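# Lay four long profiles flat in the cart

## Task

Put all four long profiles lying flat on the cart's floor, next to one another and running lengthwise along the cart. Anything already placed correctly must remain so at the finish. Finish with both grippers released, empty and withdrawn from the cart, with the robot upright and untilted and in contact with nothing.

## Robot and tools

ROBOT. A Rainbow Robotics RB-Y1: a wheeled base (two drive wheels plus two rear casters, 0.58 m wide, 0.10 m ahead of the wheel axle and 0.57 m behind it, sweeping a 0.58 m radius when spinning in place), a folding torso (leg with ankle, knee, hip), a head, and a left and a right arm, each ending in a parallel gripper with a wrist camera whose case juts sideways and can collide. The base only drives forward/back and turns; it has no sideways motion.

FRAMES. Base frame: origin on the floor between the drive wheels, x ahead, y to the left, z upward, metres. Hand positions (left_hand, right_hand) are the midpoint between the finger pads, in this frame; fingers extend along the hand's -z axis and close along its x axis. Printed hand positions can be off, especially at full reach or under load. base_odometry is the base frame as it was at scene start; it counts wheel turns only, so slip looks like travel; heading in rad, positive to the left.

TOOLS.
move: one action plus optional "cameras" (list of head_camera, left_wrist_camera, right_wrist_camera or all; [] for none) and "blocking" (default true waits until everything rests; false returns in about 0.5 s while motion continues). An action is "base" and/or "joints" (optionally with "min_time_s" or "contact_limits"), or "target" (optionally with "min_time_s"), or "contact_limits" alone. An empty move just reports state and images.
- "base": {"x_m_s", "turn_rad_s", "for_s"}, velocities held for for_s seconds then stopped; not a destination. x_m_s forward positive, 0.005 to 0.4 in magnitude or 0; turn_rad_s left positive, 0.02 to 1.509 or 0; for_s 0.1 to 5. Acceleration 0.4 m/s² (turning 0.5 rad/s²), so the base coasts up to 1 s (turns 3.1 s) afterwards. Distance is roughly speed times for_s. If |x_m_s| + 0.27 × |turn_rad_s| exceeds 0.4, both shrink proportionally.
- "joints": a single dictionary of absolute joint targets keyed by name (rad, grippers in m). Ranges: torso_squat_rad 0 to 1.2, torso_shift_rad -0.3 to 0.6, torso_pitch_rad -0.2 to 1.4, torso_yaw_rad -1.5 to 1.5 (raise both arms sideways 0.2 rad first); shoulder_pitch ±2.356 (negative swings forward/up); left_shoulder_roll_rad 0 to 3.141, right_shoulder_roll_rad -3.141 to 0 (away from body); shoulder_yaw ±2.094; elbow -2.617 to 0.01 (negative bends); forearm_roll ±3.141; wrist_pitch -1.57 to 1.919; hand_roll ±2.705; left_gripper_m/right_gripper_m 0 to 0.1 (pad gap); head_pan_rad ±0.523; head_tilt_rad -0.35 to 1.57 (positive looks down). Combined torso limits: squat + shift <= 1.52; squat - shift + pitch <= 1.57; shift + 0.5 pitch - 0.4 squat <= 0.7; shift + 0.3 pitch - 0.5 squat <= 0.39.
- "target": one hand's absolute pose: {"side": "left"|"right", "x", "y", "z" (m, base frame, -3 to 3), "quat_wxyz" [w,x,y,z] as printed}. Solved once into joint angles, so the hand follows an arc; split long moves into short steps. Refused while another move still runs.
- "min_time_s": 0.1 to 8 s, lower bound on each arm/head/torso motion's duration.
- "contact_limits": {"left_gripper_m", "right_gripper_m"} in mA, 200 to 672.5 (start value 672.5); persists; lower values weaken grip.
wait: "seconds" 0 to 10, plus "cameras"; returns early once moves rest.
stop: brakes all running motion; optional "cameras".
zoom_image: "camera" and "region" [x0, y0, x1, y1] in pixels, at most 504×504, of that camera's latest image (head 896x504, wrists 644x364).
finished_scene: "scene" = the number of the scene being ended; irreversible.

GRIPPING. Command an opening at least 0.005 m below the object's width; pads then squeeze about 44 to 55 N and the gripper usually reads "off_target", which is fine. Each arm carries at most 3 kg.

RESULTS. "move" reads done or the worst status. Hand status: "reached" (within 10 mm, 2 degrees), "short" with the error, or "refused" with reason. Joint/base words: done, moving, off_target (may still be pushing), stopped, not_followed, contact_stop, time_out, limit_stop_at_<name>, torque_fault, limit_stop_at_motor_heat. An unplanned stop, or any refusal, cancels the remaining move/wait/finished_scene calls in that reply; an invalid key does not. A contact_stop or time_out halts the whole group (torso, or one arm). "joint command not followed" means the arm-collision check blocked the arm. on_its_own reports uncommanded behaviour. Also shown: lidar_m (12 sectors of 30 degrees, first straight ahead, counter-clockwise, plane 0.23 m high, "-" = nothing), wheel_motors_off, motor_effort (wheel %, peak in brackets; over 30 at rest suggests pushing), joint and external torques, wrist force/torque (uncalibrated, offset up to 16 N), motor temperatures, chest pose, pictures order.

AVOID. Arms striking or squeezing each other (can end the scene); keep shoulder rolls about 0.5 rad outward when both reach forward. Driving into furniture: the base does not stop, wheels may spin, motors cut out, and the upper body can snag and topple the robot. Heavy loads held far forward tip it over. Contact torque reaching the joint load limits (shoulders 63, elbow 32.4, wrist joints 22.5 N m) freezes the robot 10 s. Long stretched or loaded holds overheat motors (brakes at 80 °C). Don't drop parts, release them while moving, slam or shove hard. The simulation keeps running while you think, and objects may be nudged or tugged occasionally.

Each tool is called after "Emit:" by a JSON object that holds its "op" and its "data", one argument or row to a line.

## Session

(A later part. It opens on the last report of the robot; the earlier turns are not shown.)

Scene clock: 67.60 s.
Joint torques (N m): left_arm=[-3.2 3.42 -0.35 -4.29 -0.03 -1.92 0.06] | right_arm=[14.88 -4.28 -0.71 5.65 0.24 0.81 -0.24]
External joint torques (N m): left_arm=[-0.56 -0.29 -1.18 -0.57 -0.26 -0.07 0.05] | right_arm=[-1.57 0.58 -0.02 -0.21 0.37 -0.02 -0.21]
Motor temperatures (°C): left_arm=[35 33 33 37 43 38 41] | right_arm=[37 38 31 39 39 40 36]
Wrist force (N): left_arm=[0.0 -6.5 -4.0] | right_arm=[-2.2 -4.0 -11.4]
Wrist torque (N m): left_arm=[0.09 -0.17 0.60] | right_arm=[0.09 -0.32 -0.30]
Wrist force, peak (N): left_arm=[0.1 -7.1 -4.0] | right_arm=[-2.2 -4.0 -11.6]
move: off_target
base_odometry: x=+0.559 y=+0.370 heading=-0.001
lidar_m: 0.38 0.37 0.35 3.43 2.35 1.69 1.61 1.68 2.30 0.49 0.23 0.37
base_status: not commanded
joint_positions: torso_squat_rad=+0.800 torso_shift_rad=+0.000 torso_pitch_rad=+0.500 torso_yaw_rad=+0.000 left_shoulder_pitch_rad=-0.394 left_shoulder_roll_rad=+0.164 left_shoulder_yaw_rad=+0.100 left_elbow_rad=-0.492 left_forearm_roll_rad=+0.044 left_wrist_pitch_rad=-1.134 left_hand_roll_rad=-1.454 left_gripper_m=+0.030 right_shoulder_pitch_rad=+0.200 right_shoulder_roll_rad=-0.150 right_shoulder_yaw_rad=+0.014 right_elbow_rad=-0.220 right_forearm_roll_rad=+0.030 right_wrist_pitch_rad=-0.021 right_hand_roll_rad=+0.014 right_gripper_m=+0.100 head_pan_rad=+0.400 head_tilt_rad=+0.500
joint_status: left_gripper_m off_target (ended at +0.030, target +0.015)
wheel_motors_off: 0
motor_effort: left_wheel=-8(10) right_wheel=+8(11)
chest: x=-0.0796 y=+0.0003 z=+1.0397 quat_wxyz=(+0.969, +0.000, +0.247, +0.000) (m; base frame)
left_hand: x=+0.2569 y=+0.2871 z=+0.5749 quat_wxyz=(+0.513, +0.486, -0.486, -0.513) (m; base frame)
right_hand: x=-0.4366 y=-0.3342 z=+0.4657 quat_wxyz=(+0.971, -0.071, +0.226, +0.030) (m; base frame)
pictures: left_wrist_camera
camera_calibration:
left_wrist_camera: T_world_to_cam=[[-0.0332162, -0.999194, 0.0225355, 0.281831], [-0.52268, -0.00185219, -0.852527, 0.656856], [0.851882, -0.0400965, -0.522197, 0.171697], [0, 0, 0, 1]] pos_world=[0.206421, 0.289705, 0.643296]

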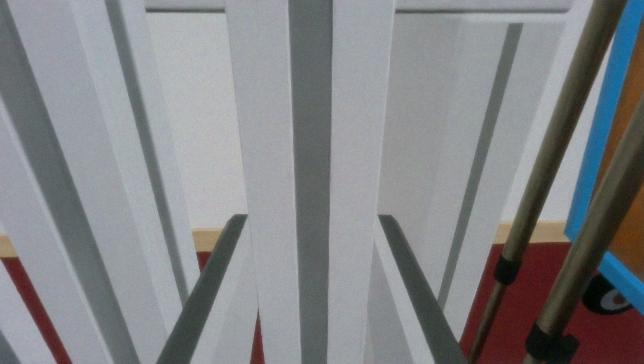

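Emit:
{"op": "move", "data": {
  "target": {"side":"left","x":0.25,"y":0.287,"z":0.6,"quat_wxyz":[0.514,0.486,-0.486,-0.514]},
  "cameras": []
}}

Emit:
{"op": "move", "data": {
  "target": {"side":"left","x":0.16,"y":0.29,"z":0.615,"quat_wxyz":[0.514,0.486,-0.486,-0.514]},
  "min_time_s": 1.5,
  "cameras": []
}}

Emit:
{"op": "move", "data": {
  "base": {"x_m_s":-0.3,"for_s":1.9},
  "cameras": ["head_camera","left_wrist_camera"]
}}

Emit:
{"op": "move", "data": {
  "base": {"turn_rad_s":-0.7,"for_s":2.246},
  "joints": {"torso_squat_rad":0.35,"torso_pitch_rad":0.2},
  "cameras": ["head_camera"]
}}

Scene clock: 74.67 s.
Joint torques (N m): left_arm=[-4.72 2.51 0.89 -9.29 0.3 -4.44 0.18] | right_arm=[15.14 -4.49 -0.26 5.71 0.01 0.87 -0.24]
External joint torques (N m): left_arm=[-3.85 -0.76 -0.36 -4.09 0.06 -2.64 0.17] | right_arm=[-1.31 0.38 0.43 -0.16 0.14 0.05 -0.21]
Motor temperatures (°C): left_arm=[35 33 33 37 43 39 41] | right_arm=[37 38 31 39 39 40 36]
Wrist force (N): left_arm=[-0.6 -14.9 -4.6] | right_arm=[-2.3 -3.8 -11.5]
Wrist torque (N m): left_arm=[-0.08 -0.18 0.25] | right_arm=[0.06 -0.32 -0.31]
Wrist force, peak (N): left_arm=[-0.6 43.5 -0.3] | right_arm=[-2.3 -3.8 -11.8]
move: done
base_odometry: x=+0.559 y=+0.370 heading=-0.001
lidar_m: 0.40 0.36 0.33 3.43 2.35 1.69 1.61 1.68 2.26 0.48 0.23 0.36
base_status: not commanded
joint_positions: torso_squat_rad=+0.800 torso_shift_rad=+0.000 torso_pitch_rad=+0.500 torso_yaw_rad=+0.000 left_shoulder_pitch_rad=-0.187 left_shoulder_roll_rad=+0.146 left_shoulder_yaw_rad=+0.079 left_elbow_rad=-0.896 left_forearm_roll_rad=+0.027 left_wrist_pitch_rad=-0.935 left_hand_roll_rad=-1.449 left_gripper_m=+0.030 right_shoulder_pitch_rad=+0.200 right_shoulder_roll_rad=-0.150 right_shoulder_yaw_rad=+0.014 right_elbow_rad=-0.220 right_forearm_roll_rad=+0.030 right_wrist_pitch_rad=-0.021 right_hand_roll_rad=+0.014 right_gripper_m=+0.100 head_pan_rad=+0.400 head_tilt_rad=+0.500
joint_status: all done
wheel_motors_off: 0
motor_effort: left_wheel=-9(10) right_wheel=+9(11)
chest: x=-0.0796 y=+0.0003 z=+1.0397 quat_wxyz=(+0.969, +0.000, +0.247, +0.000) (m; base frame)
left_hand: x=+0.2492 y=+0.2871 z=+0.5996 quat_wxyz=(+0.513, +0.487, -0.487, -0.513) (m; base frame)
left_hand_status: reached (checked arc, planned for 0.7 s): 1 mm and 0.3 deg off.
right_hand: x=-0.4366 y=-0.3342 z=+0.4657 quat_wxyz=(+0.971, -0.071, +0.226, +0.030) (m; base frame)
pictures: none
No camera images: "cameras" was empty.

Scene clock: 76.50 s.
Joint torques (N m): left_arm=[2.62 2.39 0.63 -8.01 -0.03 -4.5 0.74] | right_arm=[14.79 -4.19 -0.45 5.5 0.12 0.62 -0.12]
External joint torques (N m): left_arm=[-1.12 -0.51 -0.79 -3.31 -0.31 -2.65 0.73] | right_arm=[-1.66 0.68 0.24 -0.37 0.25 -0.21 -0.1]
Motor temperatures (°C): left_arm=[35 33 33 37 43 39 41] | right_arm=[37 38 31 39 39 40 36]
Wrist force (N): left_arm=[-0.9 -15.0 -4.6] | right_arm=[-2.4 -3.7 -11.3]
Wrist torque (N m): left_arm=[-0.21 -0.21 0.22] | right_arm=[0.06 -0.35 -0.29]
Wrist force, peak (N): left_arm=[-1.0 -15.8 -4.7] | right_arm=[-2.1 -4.2 -11.6]
move: done
base_odometry: x=+0.559 y=+0.370 heading=-0.001
lidar_m: 0.40 0.35 0.30 3.44 2.34 1.69 1.60 1.66 2.26 0.50 0.22 0.36
base_status: not commanded
joint_positions: torso_squat_rad=+0.800 torso_shift_rad=+0.000 torso_pitch_rad=+0.500 torso_yaw_rad=+0.000 left_shoulder_pitch_rad=+0.087 left_shoulder_roll_rad=+0.126 left_shoulder_yaw_rad=+0.043 left_elbow_rad=-1.083 left_forearm_roll_rad=+0.000 left_wrist_pitch_rad=-1.011 left_hand_roll_rad=-1.428 left_gripper_m=+0.030 right_shoulder_pitch_rad=+0.200 right_shoulder_roll_rad=-0.150 right_shoulder_yaw_rad=+0.014 right_elbow_rad=-0.220 right_forearm_roll_rad=+0.030 right_wrist_pitch_rad=-0.021 right_hand_roll_rad=+0.014 right_gripper_m=+0.100 head_pan_rad=+0.400 head_tilt_rad=+0.500
joint_status: all done
wheel_motors_off: 0
motor_effort: left_wheel=-8(10) right_wheel=+10(11)
chest: x=-0.0796 y=+0.0003 z=+1.0397 quat_wxyz=(+0.969, +0.000, +0.247, +0.000) (m; base frame)
left_hand: x=+0.1597 y=+0.2902 z=+0.6145 quat_wxyz=(+0.514, +0.486, -0.485, -0.514) (m; base frame)
left_hand_status: reached (checked arc, planned for 1.5 s): 1 mm and 0.1 deg off.
right_hand: x=-0.4366 y=-0.3342 z=+0.4657 quat_wxyz=(+0.971, -0.071, +0.226, +0.030) (m; base frame)
pictures: none
No camera images: "cameras" was empty.

Scene clock: 79.73 s.
Joint torques (N m): left_arm=[1.92 2.91 0.46 -8.34 0.23 -4.55 0.54] | right_arm=[14.78 -4.14 -0.37 5.48 -0.03 0.81 -0.29]
External joint torques (N m): left_arm=[-1.81 0.02 -0.96 -3.65 -0.04 -2.7 0.53] | right_arm=[-1.66 0.73 0.32 -0.39 0.1 -0.01 -0.26]
Motor temperatures (°C): left_arm=[35 33 33 37 43 39 41] | right_arm=[37 38 31 39 39 40 36]
Wrist force (N): left_arm=[-0.3 -15.1 -4.8] | right_arm=[-2.1 -3.8 -11.4]
Wrist torque (N m): left_arm=[-0.05 -0.12 0.22] | right_arm=[0.06 -0.31 -0.31]
Wrist force, peak (N): left_arm=[-0.3 -16.0 -5.9] | right_arm=[-2.4 -4.2 -11.7]
move: done
base_odometry: x=-0.011 y=+0.371 heading=-0.002
lidar_m: 0.90 0.87 0.30 4.51 1.52 1.10 1.04 1.08 1.47 3.88 0.99 0.72
base_status: done (sent for 1.9 of 1.9 s)
joint_positions: torso_squat_rad=+0.800 torso_shift_rad=+0.000 torso_pitch_rad=+0.500 torso_yaw_rad=+0.000 left_shoulder_pitch_rad=+0.087 left_shoulder_roll_rad=+0.126 left_shoulder_yaw_rad=+0.043 left_elbow_rad=-1.083 left_forearm_roll_rad=+0.000 left_wrist_pitch_rad=-1.011 left_hand_roll_rad=-1.428 left_gripper_m=+0.030 right_shoulder_pitch_rad=+0.200 right_shoulder_roll_rad=-0.150 right_shoulder_yaw_rad=+0.014 right_elbow_rad=-0.220 right_forearm_roll_rad=+0.030 right_wrist_pitch_rad=-0.021 right_hand_roll_rad=+0.014 right_gripper_m=+0.100 head_pan_rad=+0.400 head_tilt_rad=+0.500
joint_status: not commanded
wheel_motors_off: 0
motor_effort: left_wheel=-14(34) right_wheel=+17(53)
chest: x=-0.0796 y=+0.0003 z=+1.0397 quat_wxyz=(+0.969, +0.000, +0.247, +0.000) (m; base frame)
left_hand: x=+0.1595 y=+0.2902 z=+0.6144 quat_wxyz=(+0.514, +0.485, -0.485, -0.514) (m; base frame)
right_hand: x=-0.4367 y=-0.3342 z=+0.4658 quat_wxyz=(+0.971, -0.071, +0.226, +0.030) (m; base frame)
pictures: head_camera, left_wrist_camera
camera_calibration:
head_camera: T_world_to_cam=[[0.290842, -0.942584, -0.164151, 0.193338], [-0.793974, -0.142042, -0.591125, 0.797309], [0.533869, 0.302256, -0.7897, 0.873391], [0, 0, 0, 1]] pos_world=[0.110537, 0.0315015, 1.19276]
left_wrist_camera: T_world_to_cam=[[-0.0327871, -0.99921, 0.0224453, 0.280777], [-0.525985, -0.00184549, -0.850492, 0.63898], [0.849862, -0.039691, -0.525509, 0.277645], [0, 0, 0, 1]] pos_world=[0.10934, 0.292755, 0.68305]

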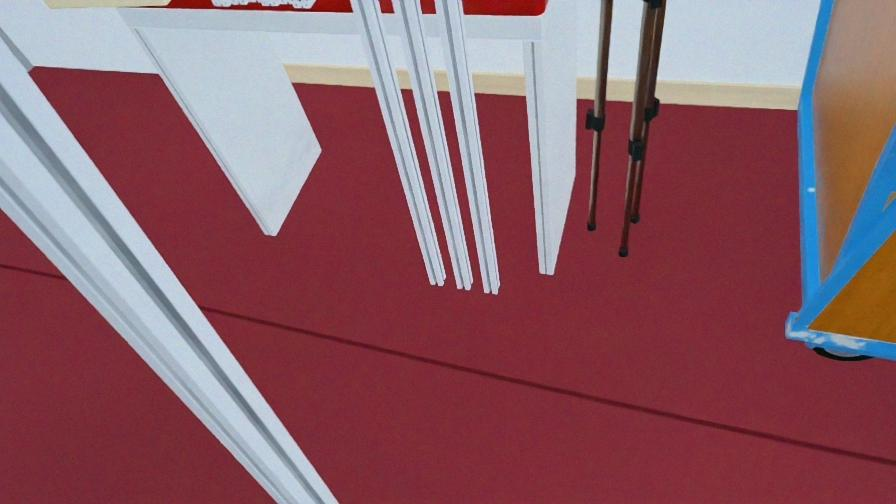

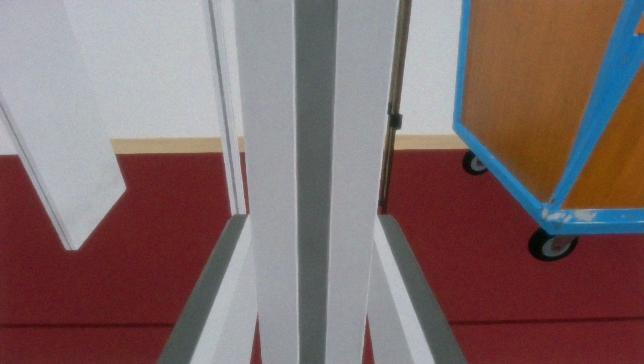

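Scene clock: 83.70 s.
Joint torques (N m): left_arm=[-6.03 2.43 0.67 -10.51 0.52 -4.2 0.68] | right_arm=[8 -4.28 -0.02 2.51 0.12 0.25 -0.17]
External joint torques (N m): left_arm=[-3.07 -0.68 -0.69 -3.76 0.24 -2.45 0.67] | right_arm=[-0.63 0.81 0.58 -0.48 0.18 -0.01 -0.16]
Motor temperatures (°C): left_arm=[35 33 33 37 43 39 41] | right_arm=[37 38 31 39 39 40 36]
Wrist force (N): left_arm=[-0.7 -14.4 0.3] | right_arm=[-4.0 -3.9 -11.8]
Wrist torque (N m): left_arm=[-0.25 -0.22 0.25] | right_arm=[0.05 -0.41 -0.34]
Wrist force, peak (N): left_arm=[-0.7 -16.3 -4.2] | right_arm=[-4.2 -4.2 -12.3]
move: done
base_odometry: x=-0.011 y=+0.371 heading=-1.565
lidar_m: 3.98 0.98 0.72 0.89 0.86 1.27 4.32 1.53 1.10 1.04 1.09 1.47
base_status: done (sent for 2.23 of 2.23 s)
joint_positions: torso_squat_rad=+0.350 torso_shift_rad=+0.000 torso_pitch_rad=+0.200 torso_yaw_rad=+0.000 left_shoulder_pitch_rad=+0.087 left_shoulder_roll_rad=+0.126 left_shoulder_yaw_rad=+0.043 left_elbow_rad=-1.083 left_forearm_roll_rad=+0.000 left_wrist_pitch_rad=-1.011 left_hand_roll_rad=-1.428 left_gripper_m=+0.030 right_shoulder_pitch_rad=+0.200 right_shoulder_roll_rad=-0.150 right_shoulder_yaw_rad=+0.014 right_elbow_rad=-0.220 right_forearm_roll_rad=+0.030 right_wrist_pitch_rad=-0.021 right_hand_roll_rad=+0.014 right_gripper_m=+0.100 head_pan_rad=+0.400 head_tilt_rad=+0.500
joint_status: all done
wheel_motors_off: 0
motor_effort: left_wheel=+14(51) right_wheel=+10(51)
chest: x=-0.1664 y=+0.0004 z=+1.2413 quat_wxyz=(+0.995, +0.000, +0.100, +0.000) (m; base frame)
left_hand: x=+0.1876 y=+0.2903 z=+0.9056 quat_wxyz=(+0.436, +0.557, -0.557, -0.436) (m; base frame)
right_hand: x=-0.3379 y=-0.3342 z=+0.5875 quat_wxyz=(+0.994, -0.075, +0.078, +0.019) (m; base frame)
pictures: head_camera
camera_calibration:
head_camera: T_world_to_cam=[[0.326392, -0.942577, -0.0708365, 0.141836], [-0.583893, -0.14212, -0.799294, 1.14089], [0.743329, 0.302244, -0.59675, 0.87428], [0, 0, 0, 1]] pos_world=[-0.0300135, 0.0315886, 1.44368]

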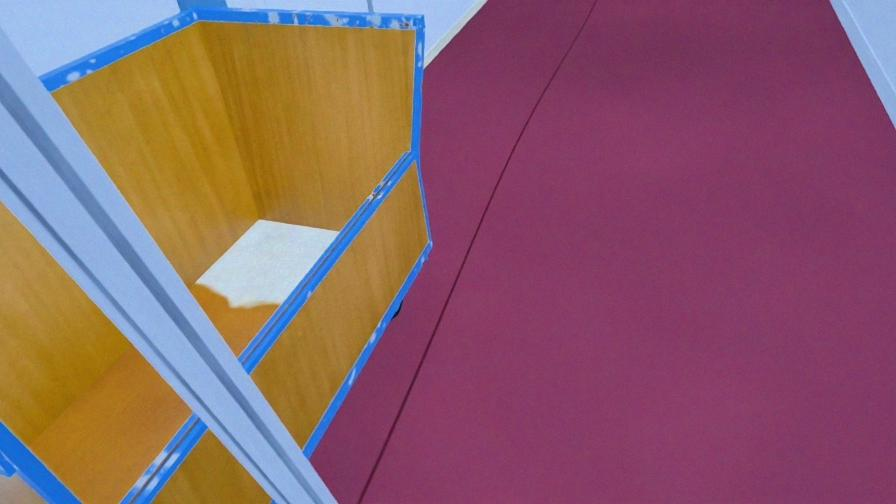

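Emit:
{"op": "move", "data": {
  "base": {"x_m_s":0.35,"for_s":3.03},
  "cameras": []
}}

Emit:
{"op": "move", "data": {
  "base": {"turn_rad_s":0.7,"for_s":2.238},
  "cameras": ["head_camera"]
}}

Scene clock: 103.10 s.
Joint torques (N m): left_arm=[-5.79 2.36 0.4 -10.01 0.03 -4.4 0.7] | right_arm=[7.64 -5.13 -0.32 2.97 0.26 0.27 -0.28]
External joint torques (N m): left_arm=[-2.83 -0.75 -0.96 -3.26 -0.25 -2.65 0.68] | right_arm=[-0.99 -0.05 0.28 -0.02 0.32 0.02 -0.27]
Motor temperatures (°C): left_arm=[35 33 33 38 43 40 41] | right_arm=[37 38 31 39 38 40 36]
Wrist force (N): left_arm=[-0.3 -14.2 0.0] | right_arm=[-3.9 -4.0 -12.0]
Wrist torque (N m): left_arm=[-0.21 -0.13 0.25] | right_arm=[0.05 -0.40 -0.34]
Wrist force, peak (N): left_arm=[-0.5 -14.8 -0.6] | right_arm=[-4.4 -4.2 -12.2]
move: done
base_odometry: x=-0.006 y=-0.691 heading=-1.566
lidar_m: 3.89 2.16 0.71 0.67 0.70 1.04 4.30 1.48 1.08 1.02 1.07 1.45
base_status: done (sent for 3.03 of 3.03 s)
joint_positions: torso_squat_rad=+0.350 torso_shift_rad=+0.000 torso_pitch_rad=+0.200 torso_yaw_rad=+0.000 left_shoulder_pitch_rad=+0.087 left_shoulder_roll_rad=+0.126 left_shoulder_yaw_rad=+0.043 left_elbow_rad=-1.083 left_forearm_roll_rad=+0.000 left_wrist_pitch_rad=-1.011 left_hand_roll_rad=-1.428 left_gripper_m=+0.030 right_shoulder_pitch_rad=+0.200 right_shoulder_roll_rad=-0.150 right_shoulder_yaw_rad=+0.014 right_elbow_rad=-0.220 right_forearm_roll_rad=+0.030 right_wrist_pitch_rad=-0.021 right_hand_roll_rad=+0.014 right_gripper_m=+0.100 head_pan_rad=+0.400 head_tilt_rad=+0.500
joint_status: not commanded
wheel_motors_off: 0
motor_effort: left_wheel=-10(50) right_wheel=+9(52)
chest: x=-0.1663 y=+0.0004 z=+1.2413 quat_wxyz=(+0.995, +0.000, +0.100, +0.000) (m; base frame)
left_hand: x=+0.1876 y=+0.2903 z=+0.9055 quat_wxyz=(+0.436, +0.557, -0.556, -0.436) (m; base frame)
right_hand: x=-0.3378 y=-0.3342 z=+0.5875 quat_wxyz=(+0.994, -0.075, +0.078, +0.019) (m; base frame)
pictures: none
No camera images: "cameras" was empty.

Scene clock: 107.10 s.
Joint torques (N m): left_arm=[-5.91 2.87 0.61 -10.02 0.44 -4.19 0.53] | right_arm=[7.64 -4.38 -0.31 2.83 0.08 0.5 -0.34]
External joint torques (N m): left_arm=[-2.95 -0.24 -0.76 -3.26 0.15 -2.43 0.51] | right_arm=[-0.99 0.7 0.3 -0.16 0.13 0.24 -0.33]
Motor temperatures (°C): left_arm=[35 33 33 39 43 40 41] | right_arm=[37 38 31 39 38 40 36]
Wrist force (N): left_arm=[-0.6 -14.3 0.1] | right_arm=[-4.3 -3.9 -12.2]
Wrist torque (N m): left_arm=[-0.25 -0.20 0.26] | right_arm=[0.04 -0.45 -0.35]
Wrist force, peak (N): left_arm=[2.0 -16.7 -10.6] | right_arm=[-4.1 -4.0 -12.4]
move: done
base_odometry: x=-0.006 y=-0.691 heading=-0.003
lidar_m: 0.67 0.71 0.96 4.33 1.50 1.07 1.02 1.07 1.47 3.81 2.20 0.71
base_status: done (sent for 2.23 of 2.23 s)
joint_positions: torso_squat_rad=+0.350 torso_shift_rad=+0.000 torso_pitch_rad=+0.200 torso_yaw_rad=+0.000 left_shoulder_pitch_rad=+0.087 left_shoulder_roll_rad=+0.126 left_shoulder_yaw_rad=+0.042 left_elbow_rad=-1.083 left_forearm_roll_rad=+0.000 left_wrist_pitch_rad=-1.011 left_hand_roll_rad=-1.428 left_gripper_m=+0.030 right_shoulder_pitch_rad=+0.200 right_shoulder_roll_rad=-0.150 right_shoulder_yaw_rad=+0.014 right_elbow_rad=-0.220 right_forearm_roll_rad=+0.030 right_wrist_pitch_rad=-0.021 right_hand_roll_rad=+0.014 right_gripper_m=+0.100 head_pan_rad=+0.400 head_tilt_rad=+0.500
joint_status: not commanded
wheel_motors_off: 0
motor_effort: left_wheel=+7(49) right_wheel=+17(44)
chest: x=-0.1664 y=+0.0004 z=+1.2413 quat_wxyz=(+0.995, +0.000, +0.100, +0.000) (m; base frame)
left_hand: x=+0.1876 y=+0.2902 z=+0.9055 quat_wxyz=(+0.436, +0.557, -0.557, -0.436) (m; base frame)
right_hand: x=-0.3379 y=-0.3342 z=+0.5875 quat_wxyz=(+0.994, -0.075, +0.078, +0.019) (m; base frame)
pictures: head_camera
camera_calibration:
head_camera: T_world_to_cam=[[0.32636, -0.942589, -0.0708143, 0.141814], [-0.583954, -0.142142, -0.799246, 1.14088], [0.743295, 0.302194, -0.596818, 0.874298], [0, 0, 0, 1]] pos_world=[-0.0299251, 0.0316301, 1.44368]

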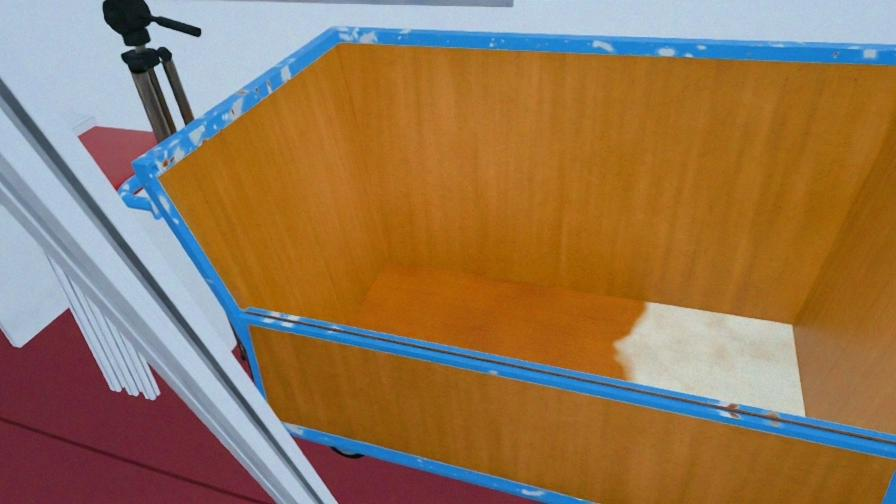

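Emit:
{"op": "move", "data": {
  "base": {"x_m_s":-0.2,"for_s":1.25},
  "joints": {"left_hand_roll_rad":0.143,"right_shoulder_pitch_rad":0.2},
  "min_time_s": 3,
  "cameras": ["head_camera"]
}}

Emit:
{"op": "move", "data": {
  "target": {"side":"left","x":0.37,"y":0.24,"z":0.87,"quat_wxyz":[0.9996,-0.0275,0,0.009]},
  "min_time_s": 3,
  "cameras": ["head_camera"]
}}

Emit:
{"op": "move", "data": {
  "joints": {"torso_pitch_rad":0.9,"left_shoulder_pitch_rad":-1.85,"right_shoulder_pitch_rad":0.3,"head_pan_rad":0,"head_tilt_rad":0.1},
  "min_time_s": 3,
  "cameras": ["head_camera"]
}}

Emit:
{"op": "move", "data": {
  "target": {"side":"left","x":0.44,"y":0.207,"z":0.85,"quat_wxyz":[0.9862,-0.166,0,0.0]},
  "min_time_s": 2
}}

Scene clock: 116.80 s.
Joint torques (N m): left_arm=[-6.07 3.05 1.15 -10.49 0.68 -4.02 0.31] | right_arm=[6.6 -4.79 -0.35 2.48 0.16 0.25 -0.33]
External joint torques (N m): left_arm=[-3.1 -0.12 -0.24 -3.73 0.45 -2.25 0.36] | right_arm=[-2.03 0.29 0.26 -0.51 0.22 0 -0.32]
Motor temperatures (°C): left_arm=[35 33 33 39 43 40 41] | right_arm=[37 38 31 39 38 39 36]
Wrist force (N): left_arm=[-15.1 0.3 0.4] | right_arm=[-4.0 -4.1 -12.0]
Wrist torque (N m): left_arm=[-0.35 -0.19 0.15] | right_arm=[0.06 -0.41 -0.33]
Wrist force, peak (N): left_arm=[-15.8 -1.1 0.2] | right_arm=[-4.3 -4.1 -12.4]
move: done
base_odometry: x=-0.259 y=-0.690 heading=-0.002
lidar_m: 0.93 0.95 1.68 3.31 1.12 0.81 0.78 0.81 1.09 2.91 2.53 0.97
base_status: done (sent for 1.27 of 1.27 s)
joint_positions: torso_squat_rad=+0.350 torso_shift_rad=+0.000 torso_pitch_rad=+0.200 torso_yaw_rad=+0.000 left_shoulder_pitch_rad=+0.088 left_shoulder_roll_rad=+0.126 left_shoulder_yaw_rad=+0.042 left_elbow_rad=-1.083 left_forearm_roll_rad=+0.000 left_wrist_pitch_rad=-1.011 left_hand_roll_rad=+0.143 left_gripper_m=+0.030 right_shoulder_pitch_rad=+0.200 right_shoulder_roll_rad=-0.150 right_shoulder_yaw_rad=+0.014 right_elbow_rad=-0.220 right_forearm_roll_rad=+0.030 right_wrist_pitch_rad=-0.021 right_hand_roll_rad=+0.014 right_gripper_m=+0.100 head_pan_rad=+0.400 head_tilt_rad=+0.500
joint_status: all done
wheel_motors_off: 0
motor_effort: left_wheel=+20(39) right_wheel=-18(46)
chest: x=-0.1664 y=+0.0004 z=+1.2413 quat_wxyz=(+0.995, +0.000, +0.100, +0.000) (m; base frame)
left_hand: x=+0.1875 y=+0.2902 z=+0.9055 quat_wxyz=(+0.617, +0.000, -0.787, +0.000) (m; base frame)
right_hand: x=-0.3380 y=-0.3342 z=+0.5875 quat_wxyz=(+0.994, -0.075, +0.078, +0.019) (m; base frame)
pictures: head_camera
camera_calibration:
head_camera: T_world_to_cam=[[0.326368, -0.942588, -0.0707981, 0.141795], [-0.583881, -0.142131, -0.799301, 1.14093], [0.743349, 0.302203, -0.596746, 0.874253], [0, 0, 0, 1]] pos_world=[-0.029985, 0.0316135, 1.44369]

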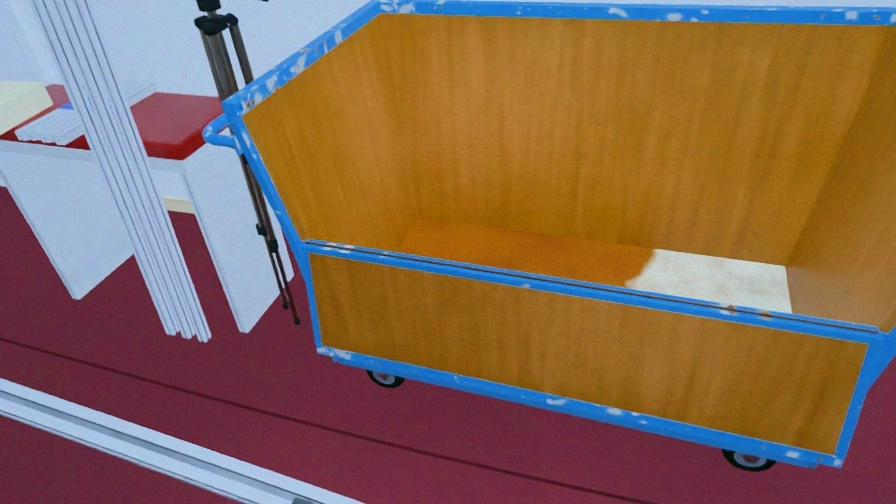

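Scene clock: 120.13 s.
Joint torques (N m): left_arm=[-27.39 9.72 -0.57 -9.23 0.45 -0.72 0.13] | right_arm=[7.35 -4.74 0.22 2.4 0.23 0.2 -0.31]
External joint torques (N m): left_arm=[-5.86 1.49 -1.32 -1.8 0.36 -0.36 0.13] | right_arm=[-1.28 0.34 0.83 -0.59 0.29 -0.06 -0.3]
Motor temperatures (°C): left_arm=[35 33 33 39 43 40 41] | right_arm=[37 38 31 39 38 39 36]
Wrist force (N): left_arm=[-2.8 1.1 -17.8] | right_arm=[-4.2 -4.0 -12.1]
Wrist torque (N m): left_arm=[-0.14 -0.24 0.20] | right_arm=[0.03 -0.43 -0.35]
Wrist force, peak (N): left_arm=[-3.2 0.7 -18.5] | right_arm=[-4.3 -3.9 -12.4]
move: short
base_odometry: x=-0.259 y=-0.690 heading=-0.002
lidar_m: 0.93 0.97 1.69 3.31 1.14 0.81 0.77 0.79 1.10 2.89 2.52 0.97
base_status: not commanded
joint_positions: torso_squat_rad=+0.350 torso_shift_rad=+0.000 torso_pitch_rad=+0.200 torso_yaw_rad=+0.000 left_shoulder_pitch_rad=-1.210 left_shoulder_roll_rad=+0.320 left_shoulder_yaw_rad=+0.026 left_elbow_rad=-0.266 left_forearm_roll_rad=+0.366 left_wrist_pitch_rad=+1.134 left_hand_roll_rad=-0.008 left_gripper_m=+0.030 right_shoulder_pitch_rad=+0.200 right_shoulder_roll_rad=-0.150 right_shoulder_yaw_rad=+0.014 right_elbow_rad=-0.220 right_forearm_roll_rad=+0.030 right_wrist_pitch_rad=-0.021 right_hand_roll_rad=+0.014 right_gripper_m=+0.100 head_pan_rad=+0.400 head_tilt_rad=+0.500
joint_status: all done
wheel_motors_off: 0
motor_effort: left_wheel=+21(21) right_wheel=-19(20)
chest: x=-0.1664 y=+0.0004 z=+1.2413 quat_wxyz=(+0.995, +0.000, +0.100, +0.000) (m; base frame)
left_hand: x=+0.3685 y=+0.2399 z=+0.8695 quat_wxyz=(+0.997, -0.022, -0.070, +0.011) (m; base frame)
left_hand_status: short (checked arc, as near as the solve gets, planned for 3.0 s): 2 mm and 8.1 deg off. The place is met; only the turn is off.
right_hand: x=-0.3380 y=-0.3342 z=+0.5875 quat_wxyz=(+0.994, -0.075, +0.078, +0.019) (m; base frame)
pictures: head_camera
camera_calibration:
head_camera: T_world_to_cam=[[0.326368, -0.942587, -0.0707985, 0.141796], [-0.583881, -0.142131, -0.799301, 1.14093], [0.743348, 0.302204, -0.596746, 0.874253], [0, 0, 0, 1]] pos_world=[-0.0299846, 0.0316135, 1.44369]

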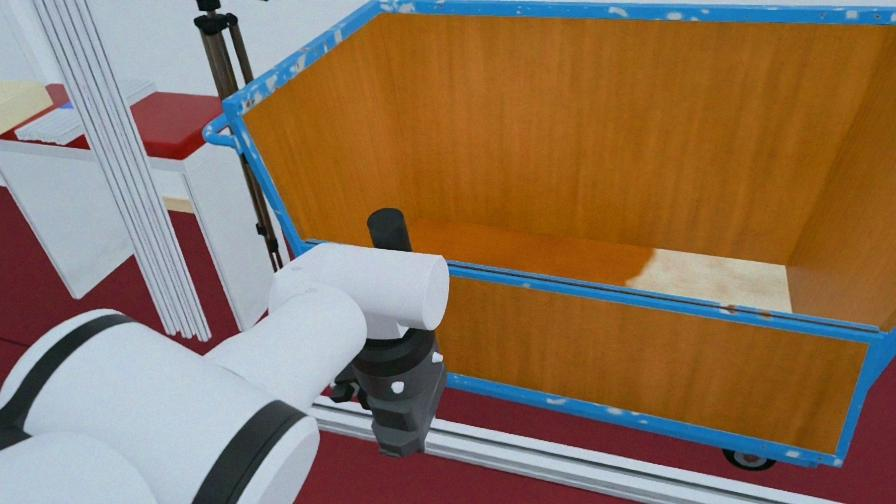

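Scene clock: 123.47 s.
Joint torques (N m): left_arm=[-27.37 6.07 -0.01 -9.37 0.6 -0.25 -0.07] | right_arm=[24.61 -3.92 -0.61 9.31 0.05 1.76 -0.25]
External joint torques (N m): left_arm=[-6.13 1.18 -0.59 -2.14 0.31 -0.06 -0.07] | right_arm=[-1.19 0.48 0.17 -0.03 0.27 0.18 -0.2]
Motor temperatures (°C): left_arm=[36 33 33 39 43 40 41] | right_arm=[37 38 31 39 38 39 36]
Wrist force (N): left_arm=[-2.2 2.8 -18.0] | right_arm=[0.1 -4.0 -9.6]
Wrist torque (N m): left_arm=[-0.10 -0.30 0.21] | right_arm=[0.01 -0.21 -0.28]
Wrist force, peak (N): left_arm=[-2.5 1.5 -19.1] | right_arm=[-4.0 -4.0 -12.3]
move: done
base_odometry: x=-0.259 y=-0.690 heading=-0.002
lidar_m: 0.93 0.97 1.69 3.32 1.13 0.80 0.77 0.81 1.11 2.90 2.54 0.97
base_status: not commanded
joint_positions: torso_squat_rad=+0.350 torso_shift_rad=+0.000 torso_pitch_rad=+0.900 torso_yaw_rad=+0.000 left_shoulder_pitch_rad=-1.848 left_shoulder_roll_rad=+0.320 left_shoulder_yaw_rad=+0.026 left_elbow_rad=-0.266 left_forearm_roll_rad=+0.366 left_wrist_pitch_rad=+1.134 left_hand_roll_rad=-0.008 left_gripper_m=+0.030 right_shoulder_pitch_rad=+0.300 right_shoulder_roll_rad=-0.150 right_shoulder_yaw_rad=+0.014 right_elbow_rad=-0.220 right_forearm_roll_rad=+0.030 right_wrist_pitch_rad=-0.021 right_hand_roll_rad=+0.014 right_gripper_m=+0.100 head_pan_rad=+0.000 head_tilt_rad=+0.100
joint_status: all done
wheel_motors_off: 0
motor_effort: left_wheel=+18(20) right_wheel=-20(22)
chest: x=+0.0146 y=+0.0004 z=+1.1303 quat_wxyz=(+0.900, +0.000, +0.435, +0.000) (m; base frame)
left_hand: x=+0.5406 y=+0.0964 z=+0.6878 quat_wxyz=(+0.993, -0.084, -0.019, -0.075) (m; base frame)
right_hand: x=-0.5786 y=-0.3316 z=+0.8036 quat_wxyz=(+0.886, -0.070, +0.458, +0.031) (m; base frame)
pictures: head_camera
camera_calibration:
head_camera: T_world_to_cam=[[-0.0540832, -0.998236, 0.0244829, -0.0142304], [-0.813907, 0.0298657, -0.580227, 0.92531], [0.578473, -0.0513074, -0.814087, 0.8415], [0, 0, 0, 1]] pos_world=[0.265562, 0.00133487, 1.22229]

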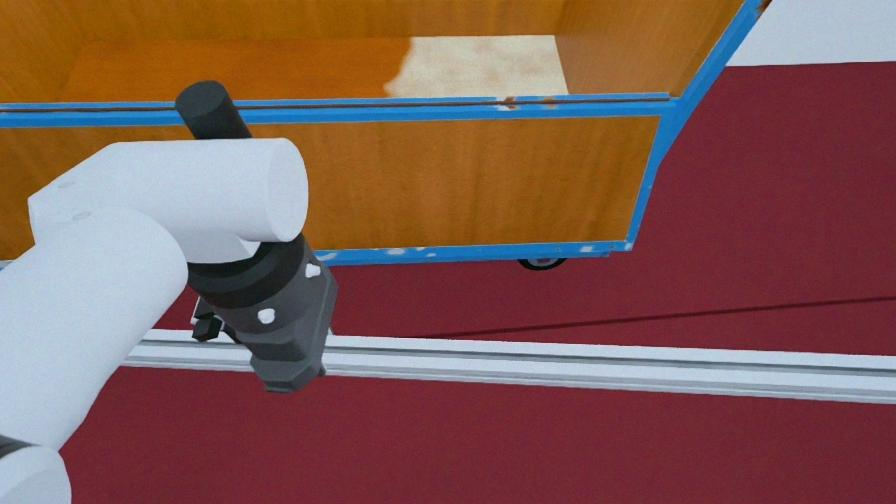

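Scene clock: 126.17 s.
Joint torques (N m): left_arm=[-17.7 12.81 11.43 -3.58 1 -1.1 0.02] | right_arm=[24.44 -4.09 -0.37 9.3 -0.01 1.66 -0.15]
External joint torques (N m): left_arm=[-4.75 0.67 1.78 -1.18 0.54 -0.65 0.02] | right_arm=[-1.36 0.32 0.42 -0.04 0.21 0.07 -0.11]
Motor temperatures (°C): left_arm=[36 33 33 39 43 40 41] | right_arm=[37 38 31 39 38 40 36]
Wrist force (N): left_arm=[-0.9 5.6 -17.4] | right_arm=[0.2 -4.1 -9.4]
Wrist torque (N m): left_arm=[-0.24 -0.20 0.24] | right_arm=[0.03 -0.18 -0.27]
Wrist force, peak (N): left_arm=[-4.5 2.0 -20.6] | right_arm=[0.2 -4.5 -9.7]
move: done
base_odometry: x=-0.259 y=-0.690 heading=-0.002
lidar_m: 0.93 0.98 1.69 3.30 1.14 0.82 0.78 0.80 1.09 2.90 2.51 0.97
base_status: not commanded
joint_positions: torso_squat_rad=+0.350 torso_shift_rad=+0.000 torso_pitch_rad=+0.901 torso_yaw_rad=+0.000 left_shoulder_pitch_rad=-1.404 left_shoulder_roll_rad=+1.387 left_shoulder_yaw_rad=-0.648 left_elbow_rad=-1.772 left_forearm_roll_rad=+1.534 left_wrist_pitch_rad=+1.242 left_hand_roll_rad=+0.703 left_gripper_m=+0.030 right_shoulder_pitch_rad=+0.300 right_shoulder_roll_rad=-0.150 right_shoulder_yaw_rad=+0.014 right_elbow_rad=-0.220 right_forearm_roll_rad=+0.030 right_wrist_pitch_rad=-0.021 right_hand_roll_rad=+0.014 right_gripper_m=+0.100 head_pan_rad=+0.000 head_tilt_rad=+0.100
joint_status: all done
wheel_motors_off: 0
motor_effort: left_wheel=+14(18) right_wheel=-14(19)
chest: x=+0.0146 y=+0.0004 z=+1.1303 quat_wxyz=(+0.900, +0.000, +0.435, +0.000) (m; base frame)
left_hand: x=+0.4394 y=+0.2071 z=+0.8493 quat_wxyz=(+0.986, -0.166, +0.001, +0.000) (m; base frame)
left_hand_status: reached (checked arc, planned for 2.0 s): 1 mm and 0.1 deg off.
right_hand: x=-0.5787 y=-0.3315 z=+0.8037 quat_wxyz=(+0.886, -0.070, +0.458, +0.031) (m; base frame)
pictures: head_camera, left_wrist_camera, right_wrist_camera
camera_calibration:
head_camera: T_world_to_cam=[[-0.0541171, -0.998235, 0.0244775, -0.0142413], [-0.813954, 0.0299008, -0.580159, 0.925244], [0.578403, -0.0513201, -0.814135, 0.841524], [0, 0, 0, 1]] pos_world=[0.265596, 0.00130537, 1.22225]
left_wrist_camera: T_world_to_cam=[[0.999265, 0.0304697, 0.0232714, -0.46577], [0.00341679, -0.675331, 0.737507, -0.456028], [0.0381875, -0.736885, -0.674939, 0.787846], [0, 0, 0, 1]] pos_world=[0.4369, 0.286774, 0.878911]
right_wrist_camera: T_world_to_cam=[[-0.586406, 0.0255093, 0.809615, -0.97987], [0.264655, 0.950683, 0.161736, 0.368557], [-0.765562, 0.309112, -0.564238, 0.187024], [0, 0, 0, 1]] pos_world=[-0.528964, -0.383196, 0.839235]

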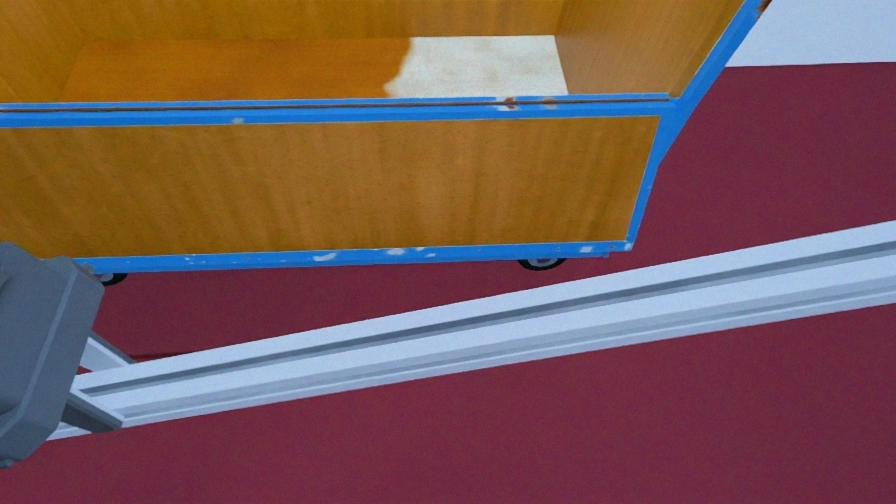

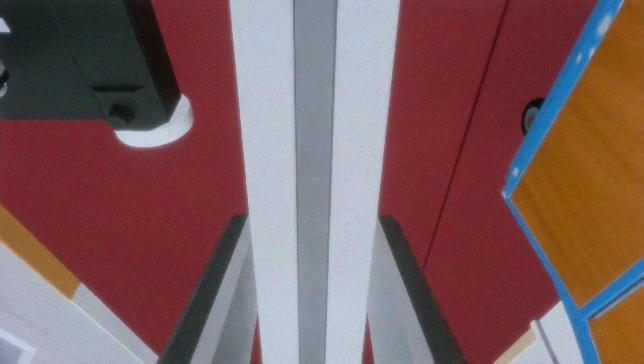

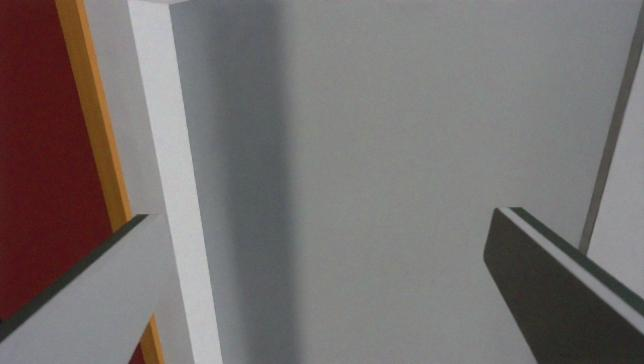

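Emit:
{"op": "move", "data": {
  "target": {"side":"left","x":0.44,"y":0.207,"z":0.85,"quat_wxyz":[0.9997,-0.02,0,0.0]},
  "min_time_s": 2,
  "cameras": []
}}

Emit:
{"op": "move", "data": {
  "base": {"x_m_s":0.2,"for_s":1.7},
  "joints": {"head_pan_rad":0.1,"head_tilt_rad":0.1},
  "cameras": ["head_camera","left_wrist_camera"]
}}

Scene clock: 140.70 s.
Joint torques (N m): left_arm=[-19.26 8.8 9.91 -4.06 -0.15 -0.35 0.47] | right_arm=[24.33 -3.94 -0.56 9.31 0.06 1.58 -0.38]
External joint torques (N m): left_arm=[-4.76 -1.09 0.54 -1.57 -0.23 -0.24 0.47] | right_arm=[-1.47 0.47 0.22 -0.03 0.28 0 -0.34]
Motor temperatures (°C): left_arm=[37 34 34 38 43 39 41] | right_arm=[38 38 31 39 38 40 36]
Wrist force (N): left_arm=[-0.6 0.7 -18.6] | right_arm=[0.2 -4.0 -9.5]
Wrist torque (N m): left_arm=[-0.09 -0.19 0.22] | right_arm=[0.02 -0.19 -0.28]
Wrist force, peak (N): left_arm=[-0.7 5.2 -18.3] | right_arm=[0.0 -4.3 -9.7]
move: done
base_odometry: x=-0.259 y=-0.690 heading=-0.002
lidar_m: 0.93 0.96 1.70 3.31 1.14 0.81 0.78 0.81 1.11 2.91 2.53 0.96
base_status: not commanded
joint_positions: torso_squat_rad=+0.350 torso_shift_rad=+0.000 torso_pitch_rad=+0.901 torso_yaw_rad=+0.000 left_shoulder_pitch_rad=-1.605 left_shoulder_roll_rad=+1.279 left_shoulder_yaw_rad=-0.800 left_elbow_rad=-1.818 left_forearm_roll_rad=+1.286 left_wrist_pitch_rad=+1.508 left_hand_roll_rad=+0.945 left_gripper_m=+0.030 right_shoulder_pitch_rad=+0.300 right_shoulder_roll_rad=-0.150 right_shoulder_yaw_rad=+0.014 right_elbow_rad=-0.220 right_forearm_roll_rad=+0.030 right_wrist_pitch_rad=-0.021 right_hand_roll_rad=+0.014 right_gripper_m=+0.100 head_pan_rad=+0.000 head_tilt_rad=+0.100
joint_status: all done
wheel_motors_off: 0
motor_effort: left_wheel=+14(15) right_wheel=-16(19)
chest: x=+0.0146 y=+0.0004 z=+1.1303 quat_wxyz=(+0.900, +0.000, +0.435, +0.000) (m; base frame)
left_hand: x=+0.4396 y=+0.2073 z=+0.8495 quat_wxyz=(+1.000, -0.020, +0.001, +0.000) (m; base frame)
left_hand_status: reached (checked arc, planned for 2.0 s): 1 mm and 0.1 deg off.
right_hand: x=-0.5787 y=-0.3315 z=+0.8037 quat_wxyz=(+0.886, -0.070, +0.458, +0.031) (m; base frame)
pictures: none
No camera images: "cameras" was empty.

Scene clock: 143.43 s.
Joint torques (N m): left_arm=[-18.09 9.68 10.78 -3.17 0.07 0.02 0.95] | right_arm=[24.27 -4.51 -0.14 9.25 0.05 1.5 -0.22]
External joint torques (N m): left_arm=[-3.6 -0.2 1.41 -0.68 -0.01 0.14 0.95] | right_arm=[-1.53 -0.1 0.64 -0.09 0.27 -0.08 -0.17]
Motor temperatures (°C): left_arm=[37 34 34 38 43 39 41] | right_arm=[39 38 31 39 38 40 36]
Wrist force (N): left_arm=[-0.7 0.4 -18.0] | right_arm=[0.1 -4.2 -9.6]
Wrist torque (N m): left_arm=[-0.01 -0.20 0.23] | right_arm=[0.04 -0.20 -0.28]
Wrist force, peak (N): left_arm=[-0.5 0.8 -19.0] | right_arm=[0.0 -4.2 -10.0]
move: done
base_odometry: x=+0.081 y=-0.691 heading=-0.001
lidar_m: 0.59 0.62 0.84 4.73 1.62 1.16 1.10 1.16 1.57 4.14 2.05 0.62
base_status: done (sent for 1.7 of 1.7 s)
joint_positions: torso_squat_rad=+0.350 torso_shift_rad=+0.000 torso_pitch_rad=+0.901 torso_yaw_rad=+0.000 left_shoulder_pitch_rad=-1.605 left_shoulder_roll_rad=+1.279 left_shoulder_yaw_rad=-0.801 left_elbow_rad=-1.818 left_forearm_roll_rad=+1.286 left_wrist_pitch_rad=+1.508 left_hand_roll_rad=+0.945 left_gripper_m=+0.030 right_shoulder_pitch_rad=+0.300 right_shoulder_roll_rad=-0.150 right_shoulder_yaw_rad=+0.014 right_elbow_rad=-0.220 right_forearm_roll_rad=+0.030 right_wrist_pitch_rad=-0.021 right_hand_roll_rad=+0.014 right_gripper_m=+0.100 head_pan_rad=+0.100 head_tilt_rad=+0.100
joint_status: all done
wheel_motors_off: 0
motor_effort: left_wheel=+5(39) right_wheel=-10(45)
chest: x=+0.0146 y=+0.0004 z=+1.1303 quat_wxyz=(+0.900, +0.000, +0.435, +0.000) (m; base frame)
left_hand: x=+0.4396 y=+0.2072 z=+0.8495 quat_wxyz=(+1.000, -0.020, +0.001, +0.000) (m; base frame)
right_hand: x=-0.5787 y=-0.3315 z=+0.8037 quat_wxyz=(+0.886, -0.070, +0.458, +0.031) (m; base frame)
pictures: head_camera, left_wrist_camera
camera_calibration:
head_camera: T_world_to_cam=[[0.00791687, -0.998521, -0.0537901, 0.0711179], [-0.815684, 0.024668, -0.577971, 0.922859], [0.578443, 0.0484515, -0.814282, 0.841659], [0, 0, 0, 1]] pos_world=[0.265346, 0.00746798, 1.22256]
left_wrist_camera: T_world_to_cam=[[0.999232, 0.0222209, 0.0322604, -0.471878], [0.00265348, -0.860046, 0.51021, -0.224428], [0.0390828, -0.509732, -0.859445, 0.897394], [0, 0, 0, 1]] pos_world=[0.437039, 0.274898, 0.900989]

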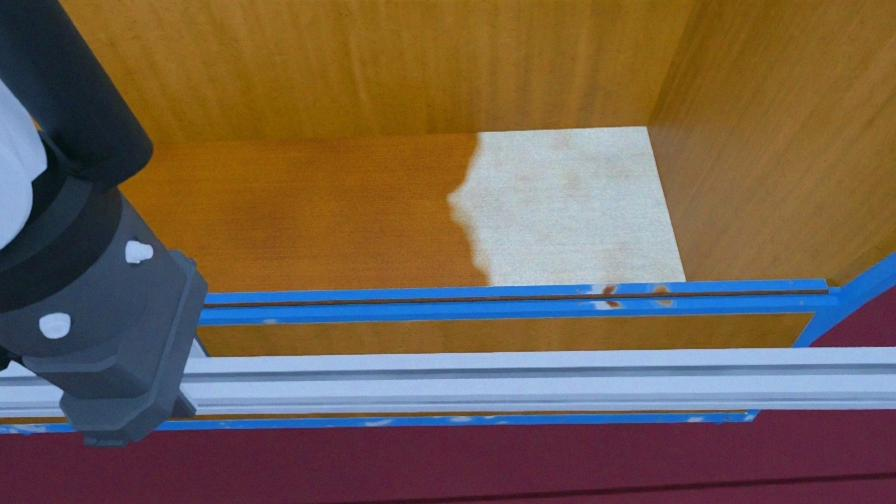

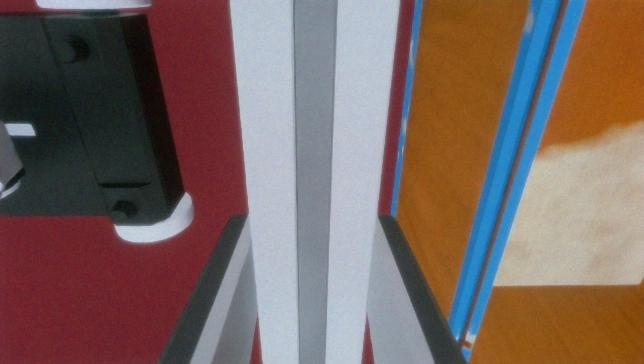

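Emit:
{"op": "move", "data": {
  "base": {"x_m_s":0.2,"for_s":2.25},
  "cameras": []
}}

Emit:
{"op": "move", "data": {
  "joints": {"torso_squat_rad":0.55,"torso_pitch_rad":1.0,"torso_shift_rad":0.1,"head_pan_rad":0,"head_tilt_rad":0.6},
  "cameras": ["head_camera"]
}}

Emit:
{"op": "move", "data": {
  "target": {"side":"left","x":0.45,"y":0.21,"z":0.55,"quat_wxyz":[0.9997,-0.02,0,0.0]},
  "min_time_s": 3,
  "cameras": ["head_camera","left_wrist_camera"]
}}

Scene clock: 155.53 s.
Joint torques (N m): left_arm=[-18.77 9.12 10.59 -3.56 -0.12 -0.22 0.42] | right_arm=[23.84 -3.97 -0.23 9.23 -0.17 1.65 -0.33]
External joint torques (N m): left_arm=[-4.27 -0.75 1.23 -1.07 -0.2 -0.11 0.42] | right_arm=[-1.96 0.44 0.56 -0.11 0.05 0.06 -0.28]
Motor temperatures (°C): left_arm=[37 34 34 38 43 39 41] | right_arm=[39 38 31 40 38 40 36]
Wrist force (N): left_arm=[-0.2 0.8 -18.5] | right_arm=[0.2 -4.2 -9.7]
Wrist torque (N m): left_arm=[-0.15 -0.13 0.19] | right_arm=[0.05 -0.19 -0.27]
Wrist force, peak (N): left_arm=[0.0 0.6 -19.1] | right_arm=[0.1 -4.3 -9.9]
move: done
base_odometry: x=+0.534 y=-0.691 heading=-0.001
lidar_m: 0.13 0.13 0.19 0.60 2.27 1.64 1.56 1.63 2.22 4.07 0.21 0.14
base_status: done (sent for 2.27 of 2.27 s)
joint_positions: torso_squat_rad=+0.350 torso_shift_rad=+0.000 torso_pitch_rad=+0.901 torso_yaw_rad=+0.000 left_shoulder_pitch_rad=-1.605 left_shoulder_roll_rad=+1.279 left_shoulder_yaw_rad=-0.801 left_elbow_rad=-1.818 left_forearm_roll_rad=+1.286 left_wrist_pitch_rad=+1.508 left_hand_roll_rad=+0.945 left_gripper_m=+0.030 right_shoulder_pitch_rad=+0.300 right_shoulder_roll_rad=-0.150 right_shoulder_yaw_rad=+0.014 right_elbow_rad=-0.220 right_forearm_roll_rad=+0.030 right_wrist_pitch_rad=-0.021 right_hand_roll_rad=+0.014 right_gripper_m=+0.100 head_pan_rad=+0.100 head_tilt_rad=+0.100
joint_status: not commanded
wheel_motors_off: 0
motor_effort: left_wheel=+6(35) right_wheel=-9(21)
chest: x=+0.0146 y=+0.0004 z=+1.1303 quat_wxyz=(+0.900, +0.000, +0.435, +0.000) (m; base frame)
left_hand: x=+0.4396 y=+0.2072 z=+0.8495 quat_wxyz=(+1.000, -0.020, +0.001, +0.000) (m; base frame)
right_hand: x=-0.5787 y=-0.3315 z=+0.8037 quat_wxyz=(+0.886, -0.070, +0.458, +0.031) (m; base frame)
pictures: none
No camera images: "cameras" was empty.

Scene clock: 157.07 s.
Joint torques (N m): left_arm=[-16.83 8.94 9.38 -3.82 0.32 -0.14 0.61] | right_arm=[25.56 -3.84 -0.61 9.72 0.11 1.57 -0.29]
External joint torques (N m): left_arm=[-3.22 -0.98 0.46 -0.81 0.09 -0.14 0.61] | right_arm=[-1.44 0.25 0.16 -0.08 0.34 -0.12 -0.24]
Motor temperatures (°C): left_arm=[37 34 34 38 43 39 41] | right_arm=[39 38 31 40 38 40 36]
Wrist force (N): left_arm=[0.9 0.6 -18.5] | right_arm=[0.3 -3.9 -9.2]
Wrist torque (N m): left_arm=[-0.13 -0.16 0.22] | right_arm=[0.02 -0.19 -0.27]
Wrist force, peak (N): left_arm=[1.4 0.7 -19.8] | right_arm=[0.3 -4.2 -9.9]
move: done
base_odometry: x=+0.534 y=-0.691 heading=-0.001
lidar_m: 0.14 0.15 0.21 0.60 2.28 1.63 1.57 1.62 2.21 4.08 0.19 0.16
base_status: not commanded
joint_positions: torso_squat_rad=+0.550 torso_shift_rad=+0.100 torso_pitch_rad=+1.001 torso_yaw_rad=+0.000 left_shoulder_pitch_rad=-1.605 left_shoulder_roll_rad=+1.279 left_shoulder_yaw_rad=-0.801 left_elbow_rad=-1.818 left_forearm_roll_rad=+1.286 left_wrist_pitch_rad=+1.508 left_hand_roll_rad=+0.945 left_gripper_m=+0.030 right_shoulder_pitch_rad=+0.300 right_shoulder_roll_rad=-0.150 right_shoulder_yaw_rad=+0.014 right_elbow_rad=-0.220 right_forearm_roll_rad=+0.030 right_wrist_pitch_rad=-0.021 right_hand_roll_rad=+0.014 right_gripper_m=+0.100 head_pan_rad=+0.000 head_tilt_rad=+0.600
joint_status: all done
wheel_motors_off: 0
motor_effort: left_wheel=+5(10) right_wheel=-10(13)
chest: x=+0.0922 y=+0.0004 z=+1.0413 quat_wxyz=(+0.877, +0.000, +0.480, +0.000) (m; base frame)
left_hand: x=+0.4870 y=+0.2072 z=+0.7195 quat_wxyz=(+0.999, -0.020, +0.051, +0.001) (m; base frame)
right_hand: x=-0.5308 y=-0.3315 z=+0.7756 quat_wxyz=(+0.862, -0.068, +0.501, +0.034) (m; base frame)
pictures: head_camera
camera_calibration:
head_camera: T_world_to_cam=[[-0.0310915, -0.998209, 0.051118, -0.0433222], [-0.999359, 0.0301391, -0.0192984, 0.350901], [0.0177232, -0.0516852, -0.998506, 1.06552], [0, 0, 0, 1]] pos_world=[0.330445, 0.001251, 1.07291]

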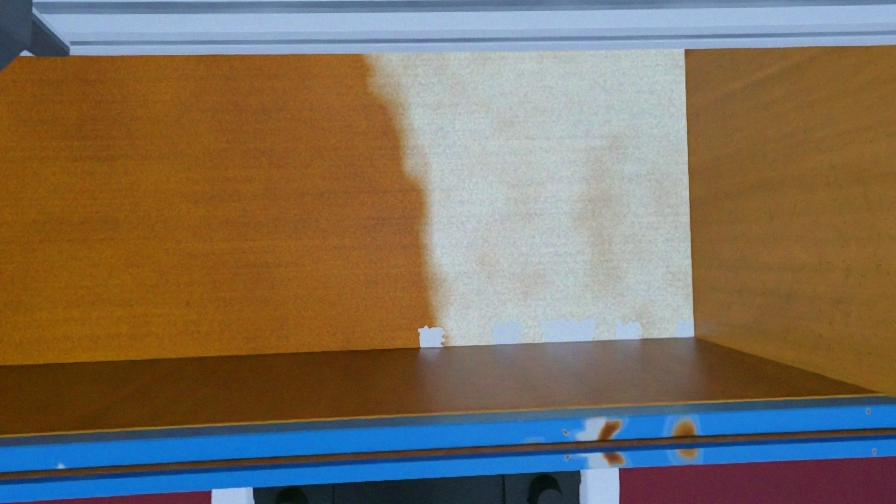

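Scene clock: 160.40 s.
Joint torques (N m): left_arm=[-13.25 7.79 6.95 -5.03 -0.15 -0.4 -0.25] | right_arm=[25.49 -3.57 -0.73 9.85 -0.08 1.76 -0.33]
External joint torques (N m): left_arm=[-2.12 -1.29 0.17 -0.77 -0.21 -0.29 -0.25] | right_arm=[-1.51 0.52 0.04 0.06 0.15 0.06 -0.28]
Motor temperatures (°C): left_arm=[37 34 34 38 43 39 41] | right_arm=[40 38 31 40 38 40 36]
Wrist force (N): left_arm=[-0.7 1.1 -18.6] | right_arm=[0.6 -4.0 -9.2]
Wrist torque (N m): left_arm=[-0.20 -0.21 0.24] | right_arm=[0.05 -0.16 -0.27]
Wrist force, peak (N): left_arm=[-0.7 0.8 -19.1] | right_arm=[0.7 -4.3 -9.3]
move: done
base_odometry: x=+0.534 y=-0.691 heading=-0.001
lidar_m: 0.13 0.14 0.19 0.60 2.29 1.64 1.55 1.64 2.19 4.10 0.21 0.15
base_status: not commanded
joint_positions: torso_squat_rad=+0.550 torso_shift_rad=+0.100 torso_pitch_rad=+1.001 torso_yaw_rad=+0.000 left_shoulder_pitch_rad=-1.355 left_shoulder_roll_rad=+1.073 left_shoulder_yaw_rad=-0.969 left_elbow_rad=-1.569 left_forearm_roll_rad=+0.901 left_wrist_pitch_rad=+1.079 left_hand_roll_rad=+0.937 left_gripper_m=+0.030 right_shoulder_pitch_rad=+0.300 right_shoulder_roll_rad=-0.150 right_shoulder_yaw_rad=+0.014 right_elbow_rad=-0.220 right_forearm_roll_rad=+0.030 right_wrist_pitch_rad=-0.021 right_hand_roll_rad=+0.014 right_gripper_m=+0.100 head_pan_rad=+0.000 head_tilt_rad=+0.600
joint_status: all done
wheel_motors_off: 0
motor_effort: left_wheel=+5(6) right_wheel=-10(12)
chest: x=+0.0922 y=+0.0004 z=+1.0413 quat_wxyz=(+0.877, +0.000, +0.480, +0.000) (m; base frame)
left_hand: x=+0.4496 y=+0.2103 z=+0.5498 quat_wxyz=(+1.000, -0.020, +0.000, +0.000) (m; base frame)
left_hand_status: reached (checked arc, planned for 3.0 s): 1 mm and 0.1 deg off.
right_hand: x=-0.5308 y=-0.3315 z=+0.7756 quat_wxyz=(+0.862, -0.068, +0.501, +0.034) (m; base frame)
pictures: head_camera, left_wrist_camera
camera_calibration:
head_camera: T_world_to_cam=[[-0.0310918, -0.998209, 0.0511177, -0.0433222], [-0.999359, 0.030139, -0.019307, 0.350906], [0.0177318, -0.0516853, -0.998506, 1.06552], [0, 0, 0, 1]] pos_world=[0.33044, 0.00125104, 1.07291]
left_wrist_camera: T_world_to_cam=[[0.999207, 0.0224419, 0.032878, -0.472704], [0.00253037, -0.860071, 0.510168, -0.0688178], [0.0397265, -0.50968, -0.859446, 0.640673], [0, 0, 0, 1]] pos_world=[0.447052, 0.277959, 0.601274]

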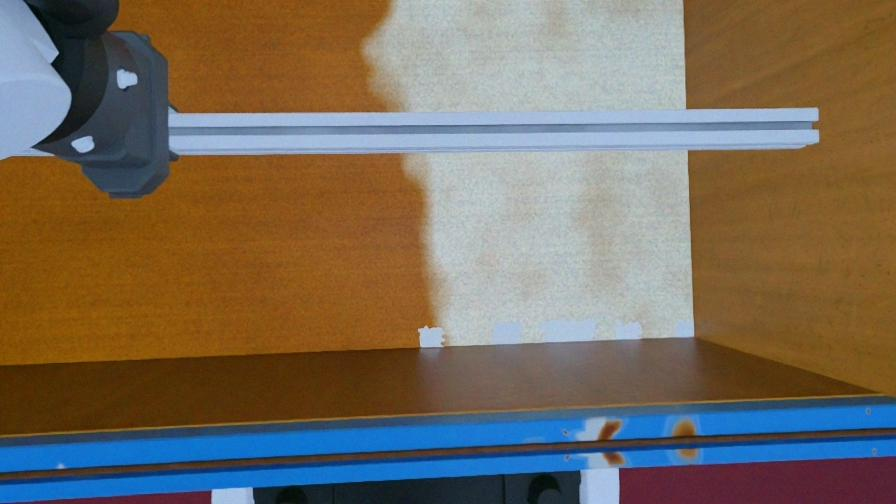

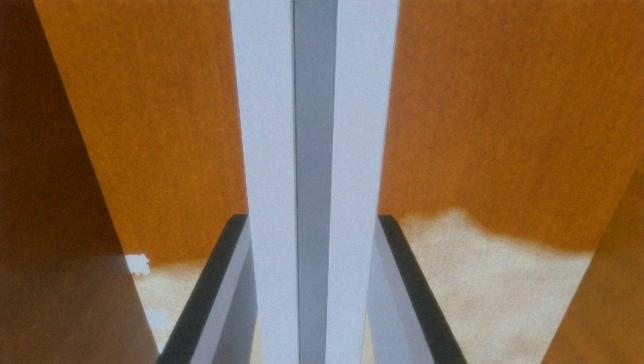

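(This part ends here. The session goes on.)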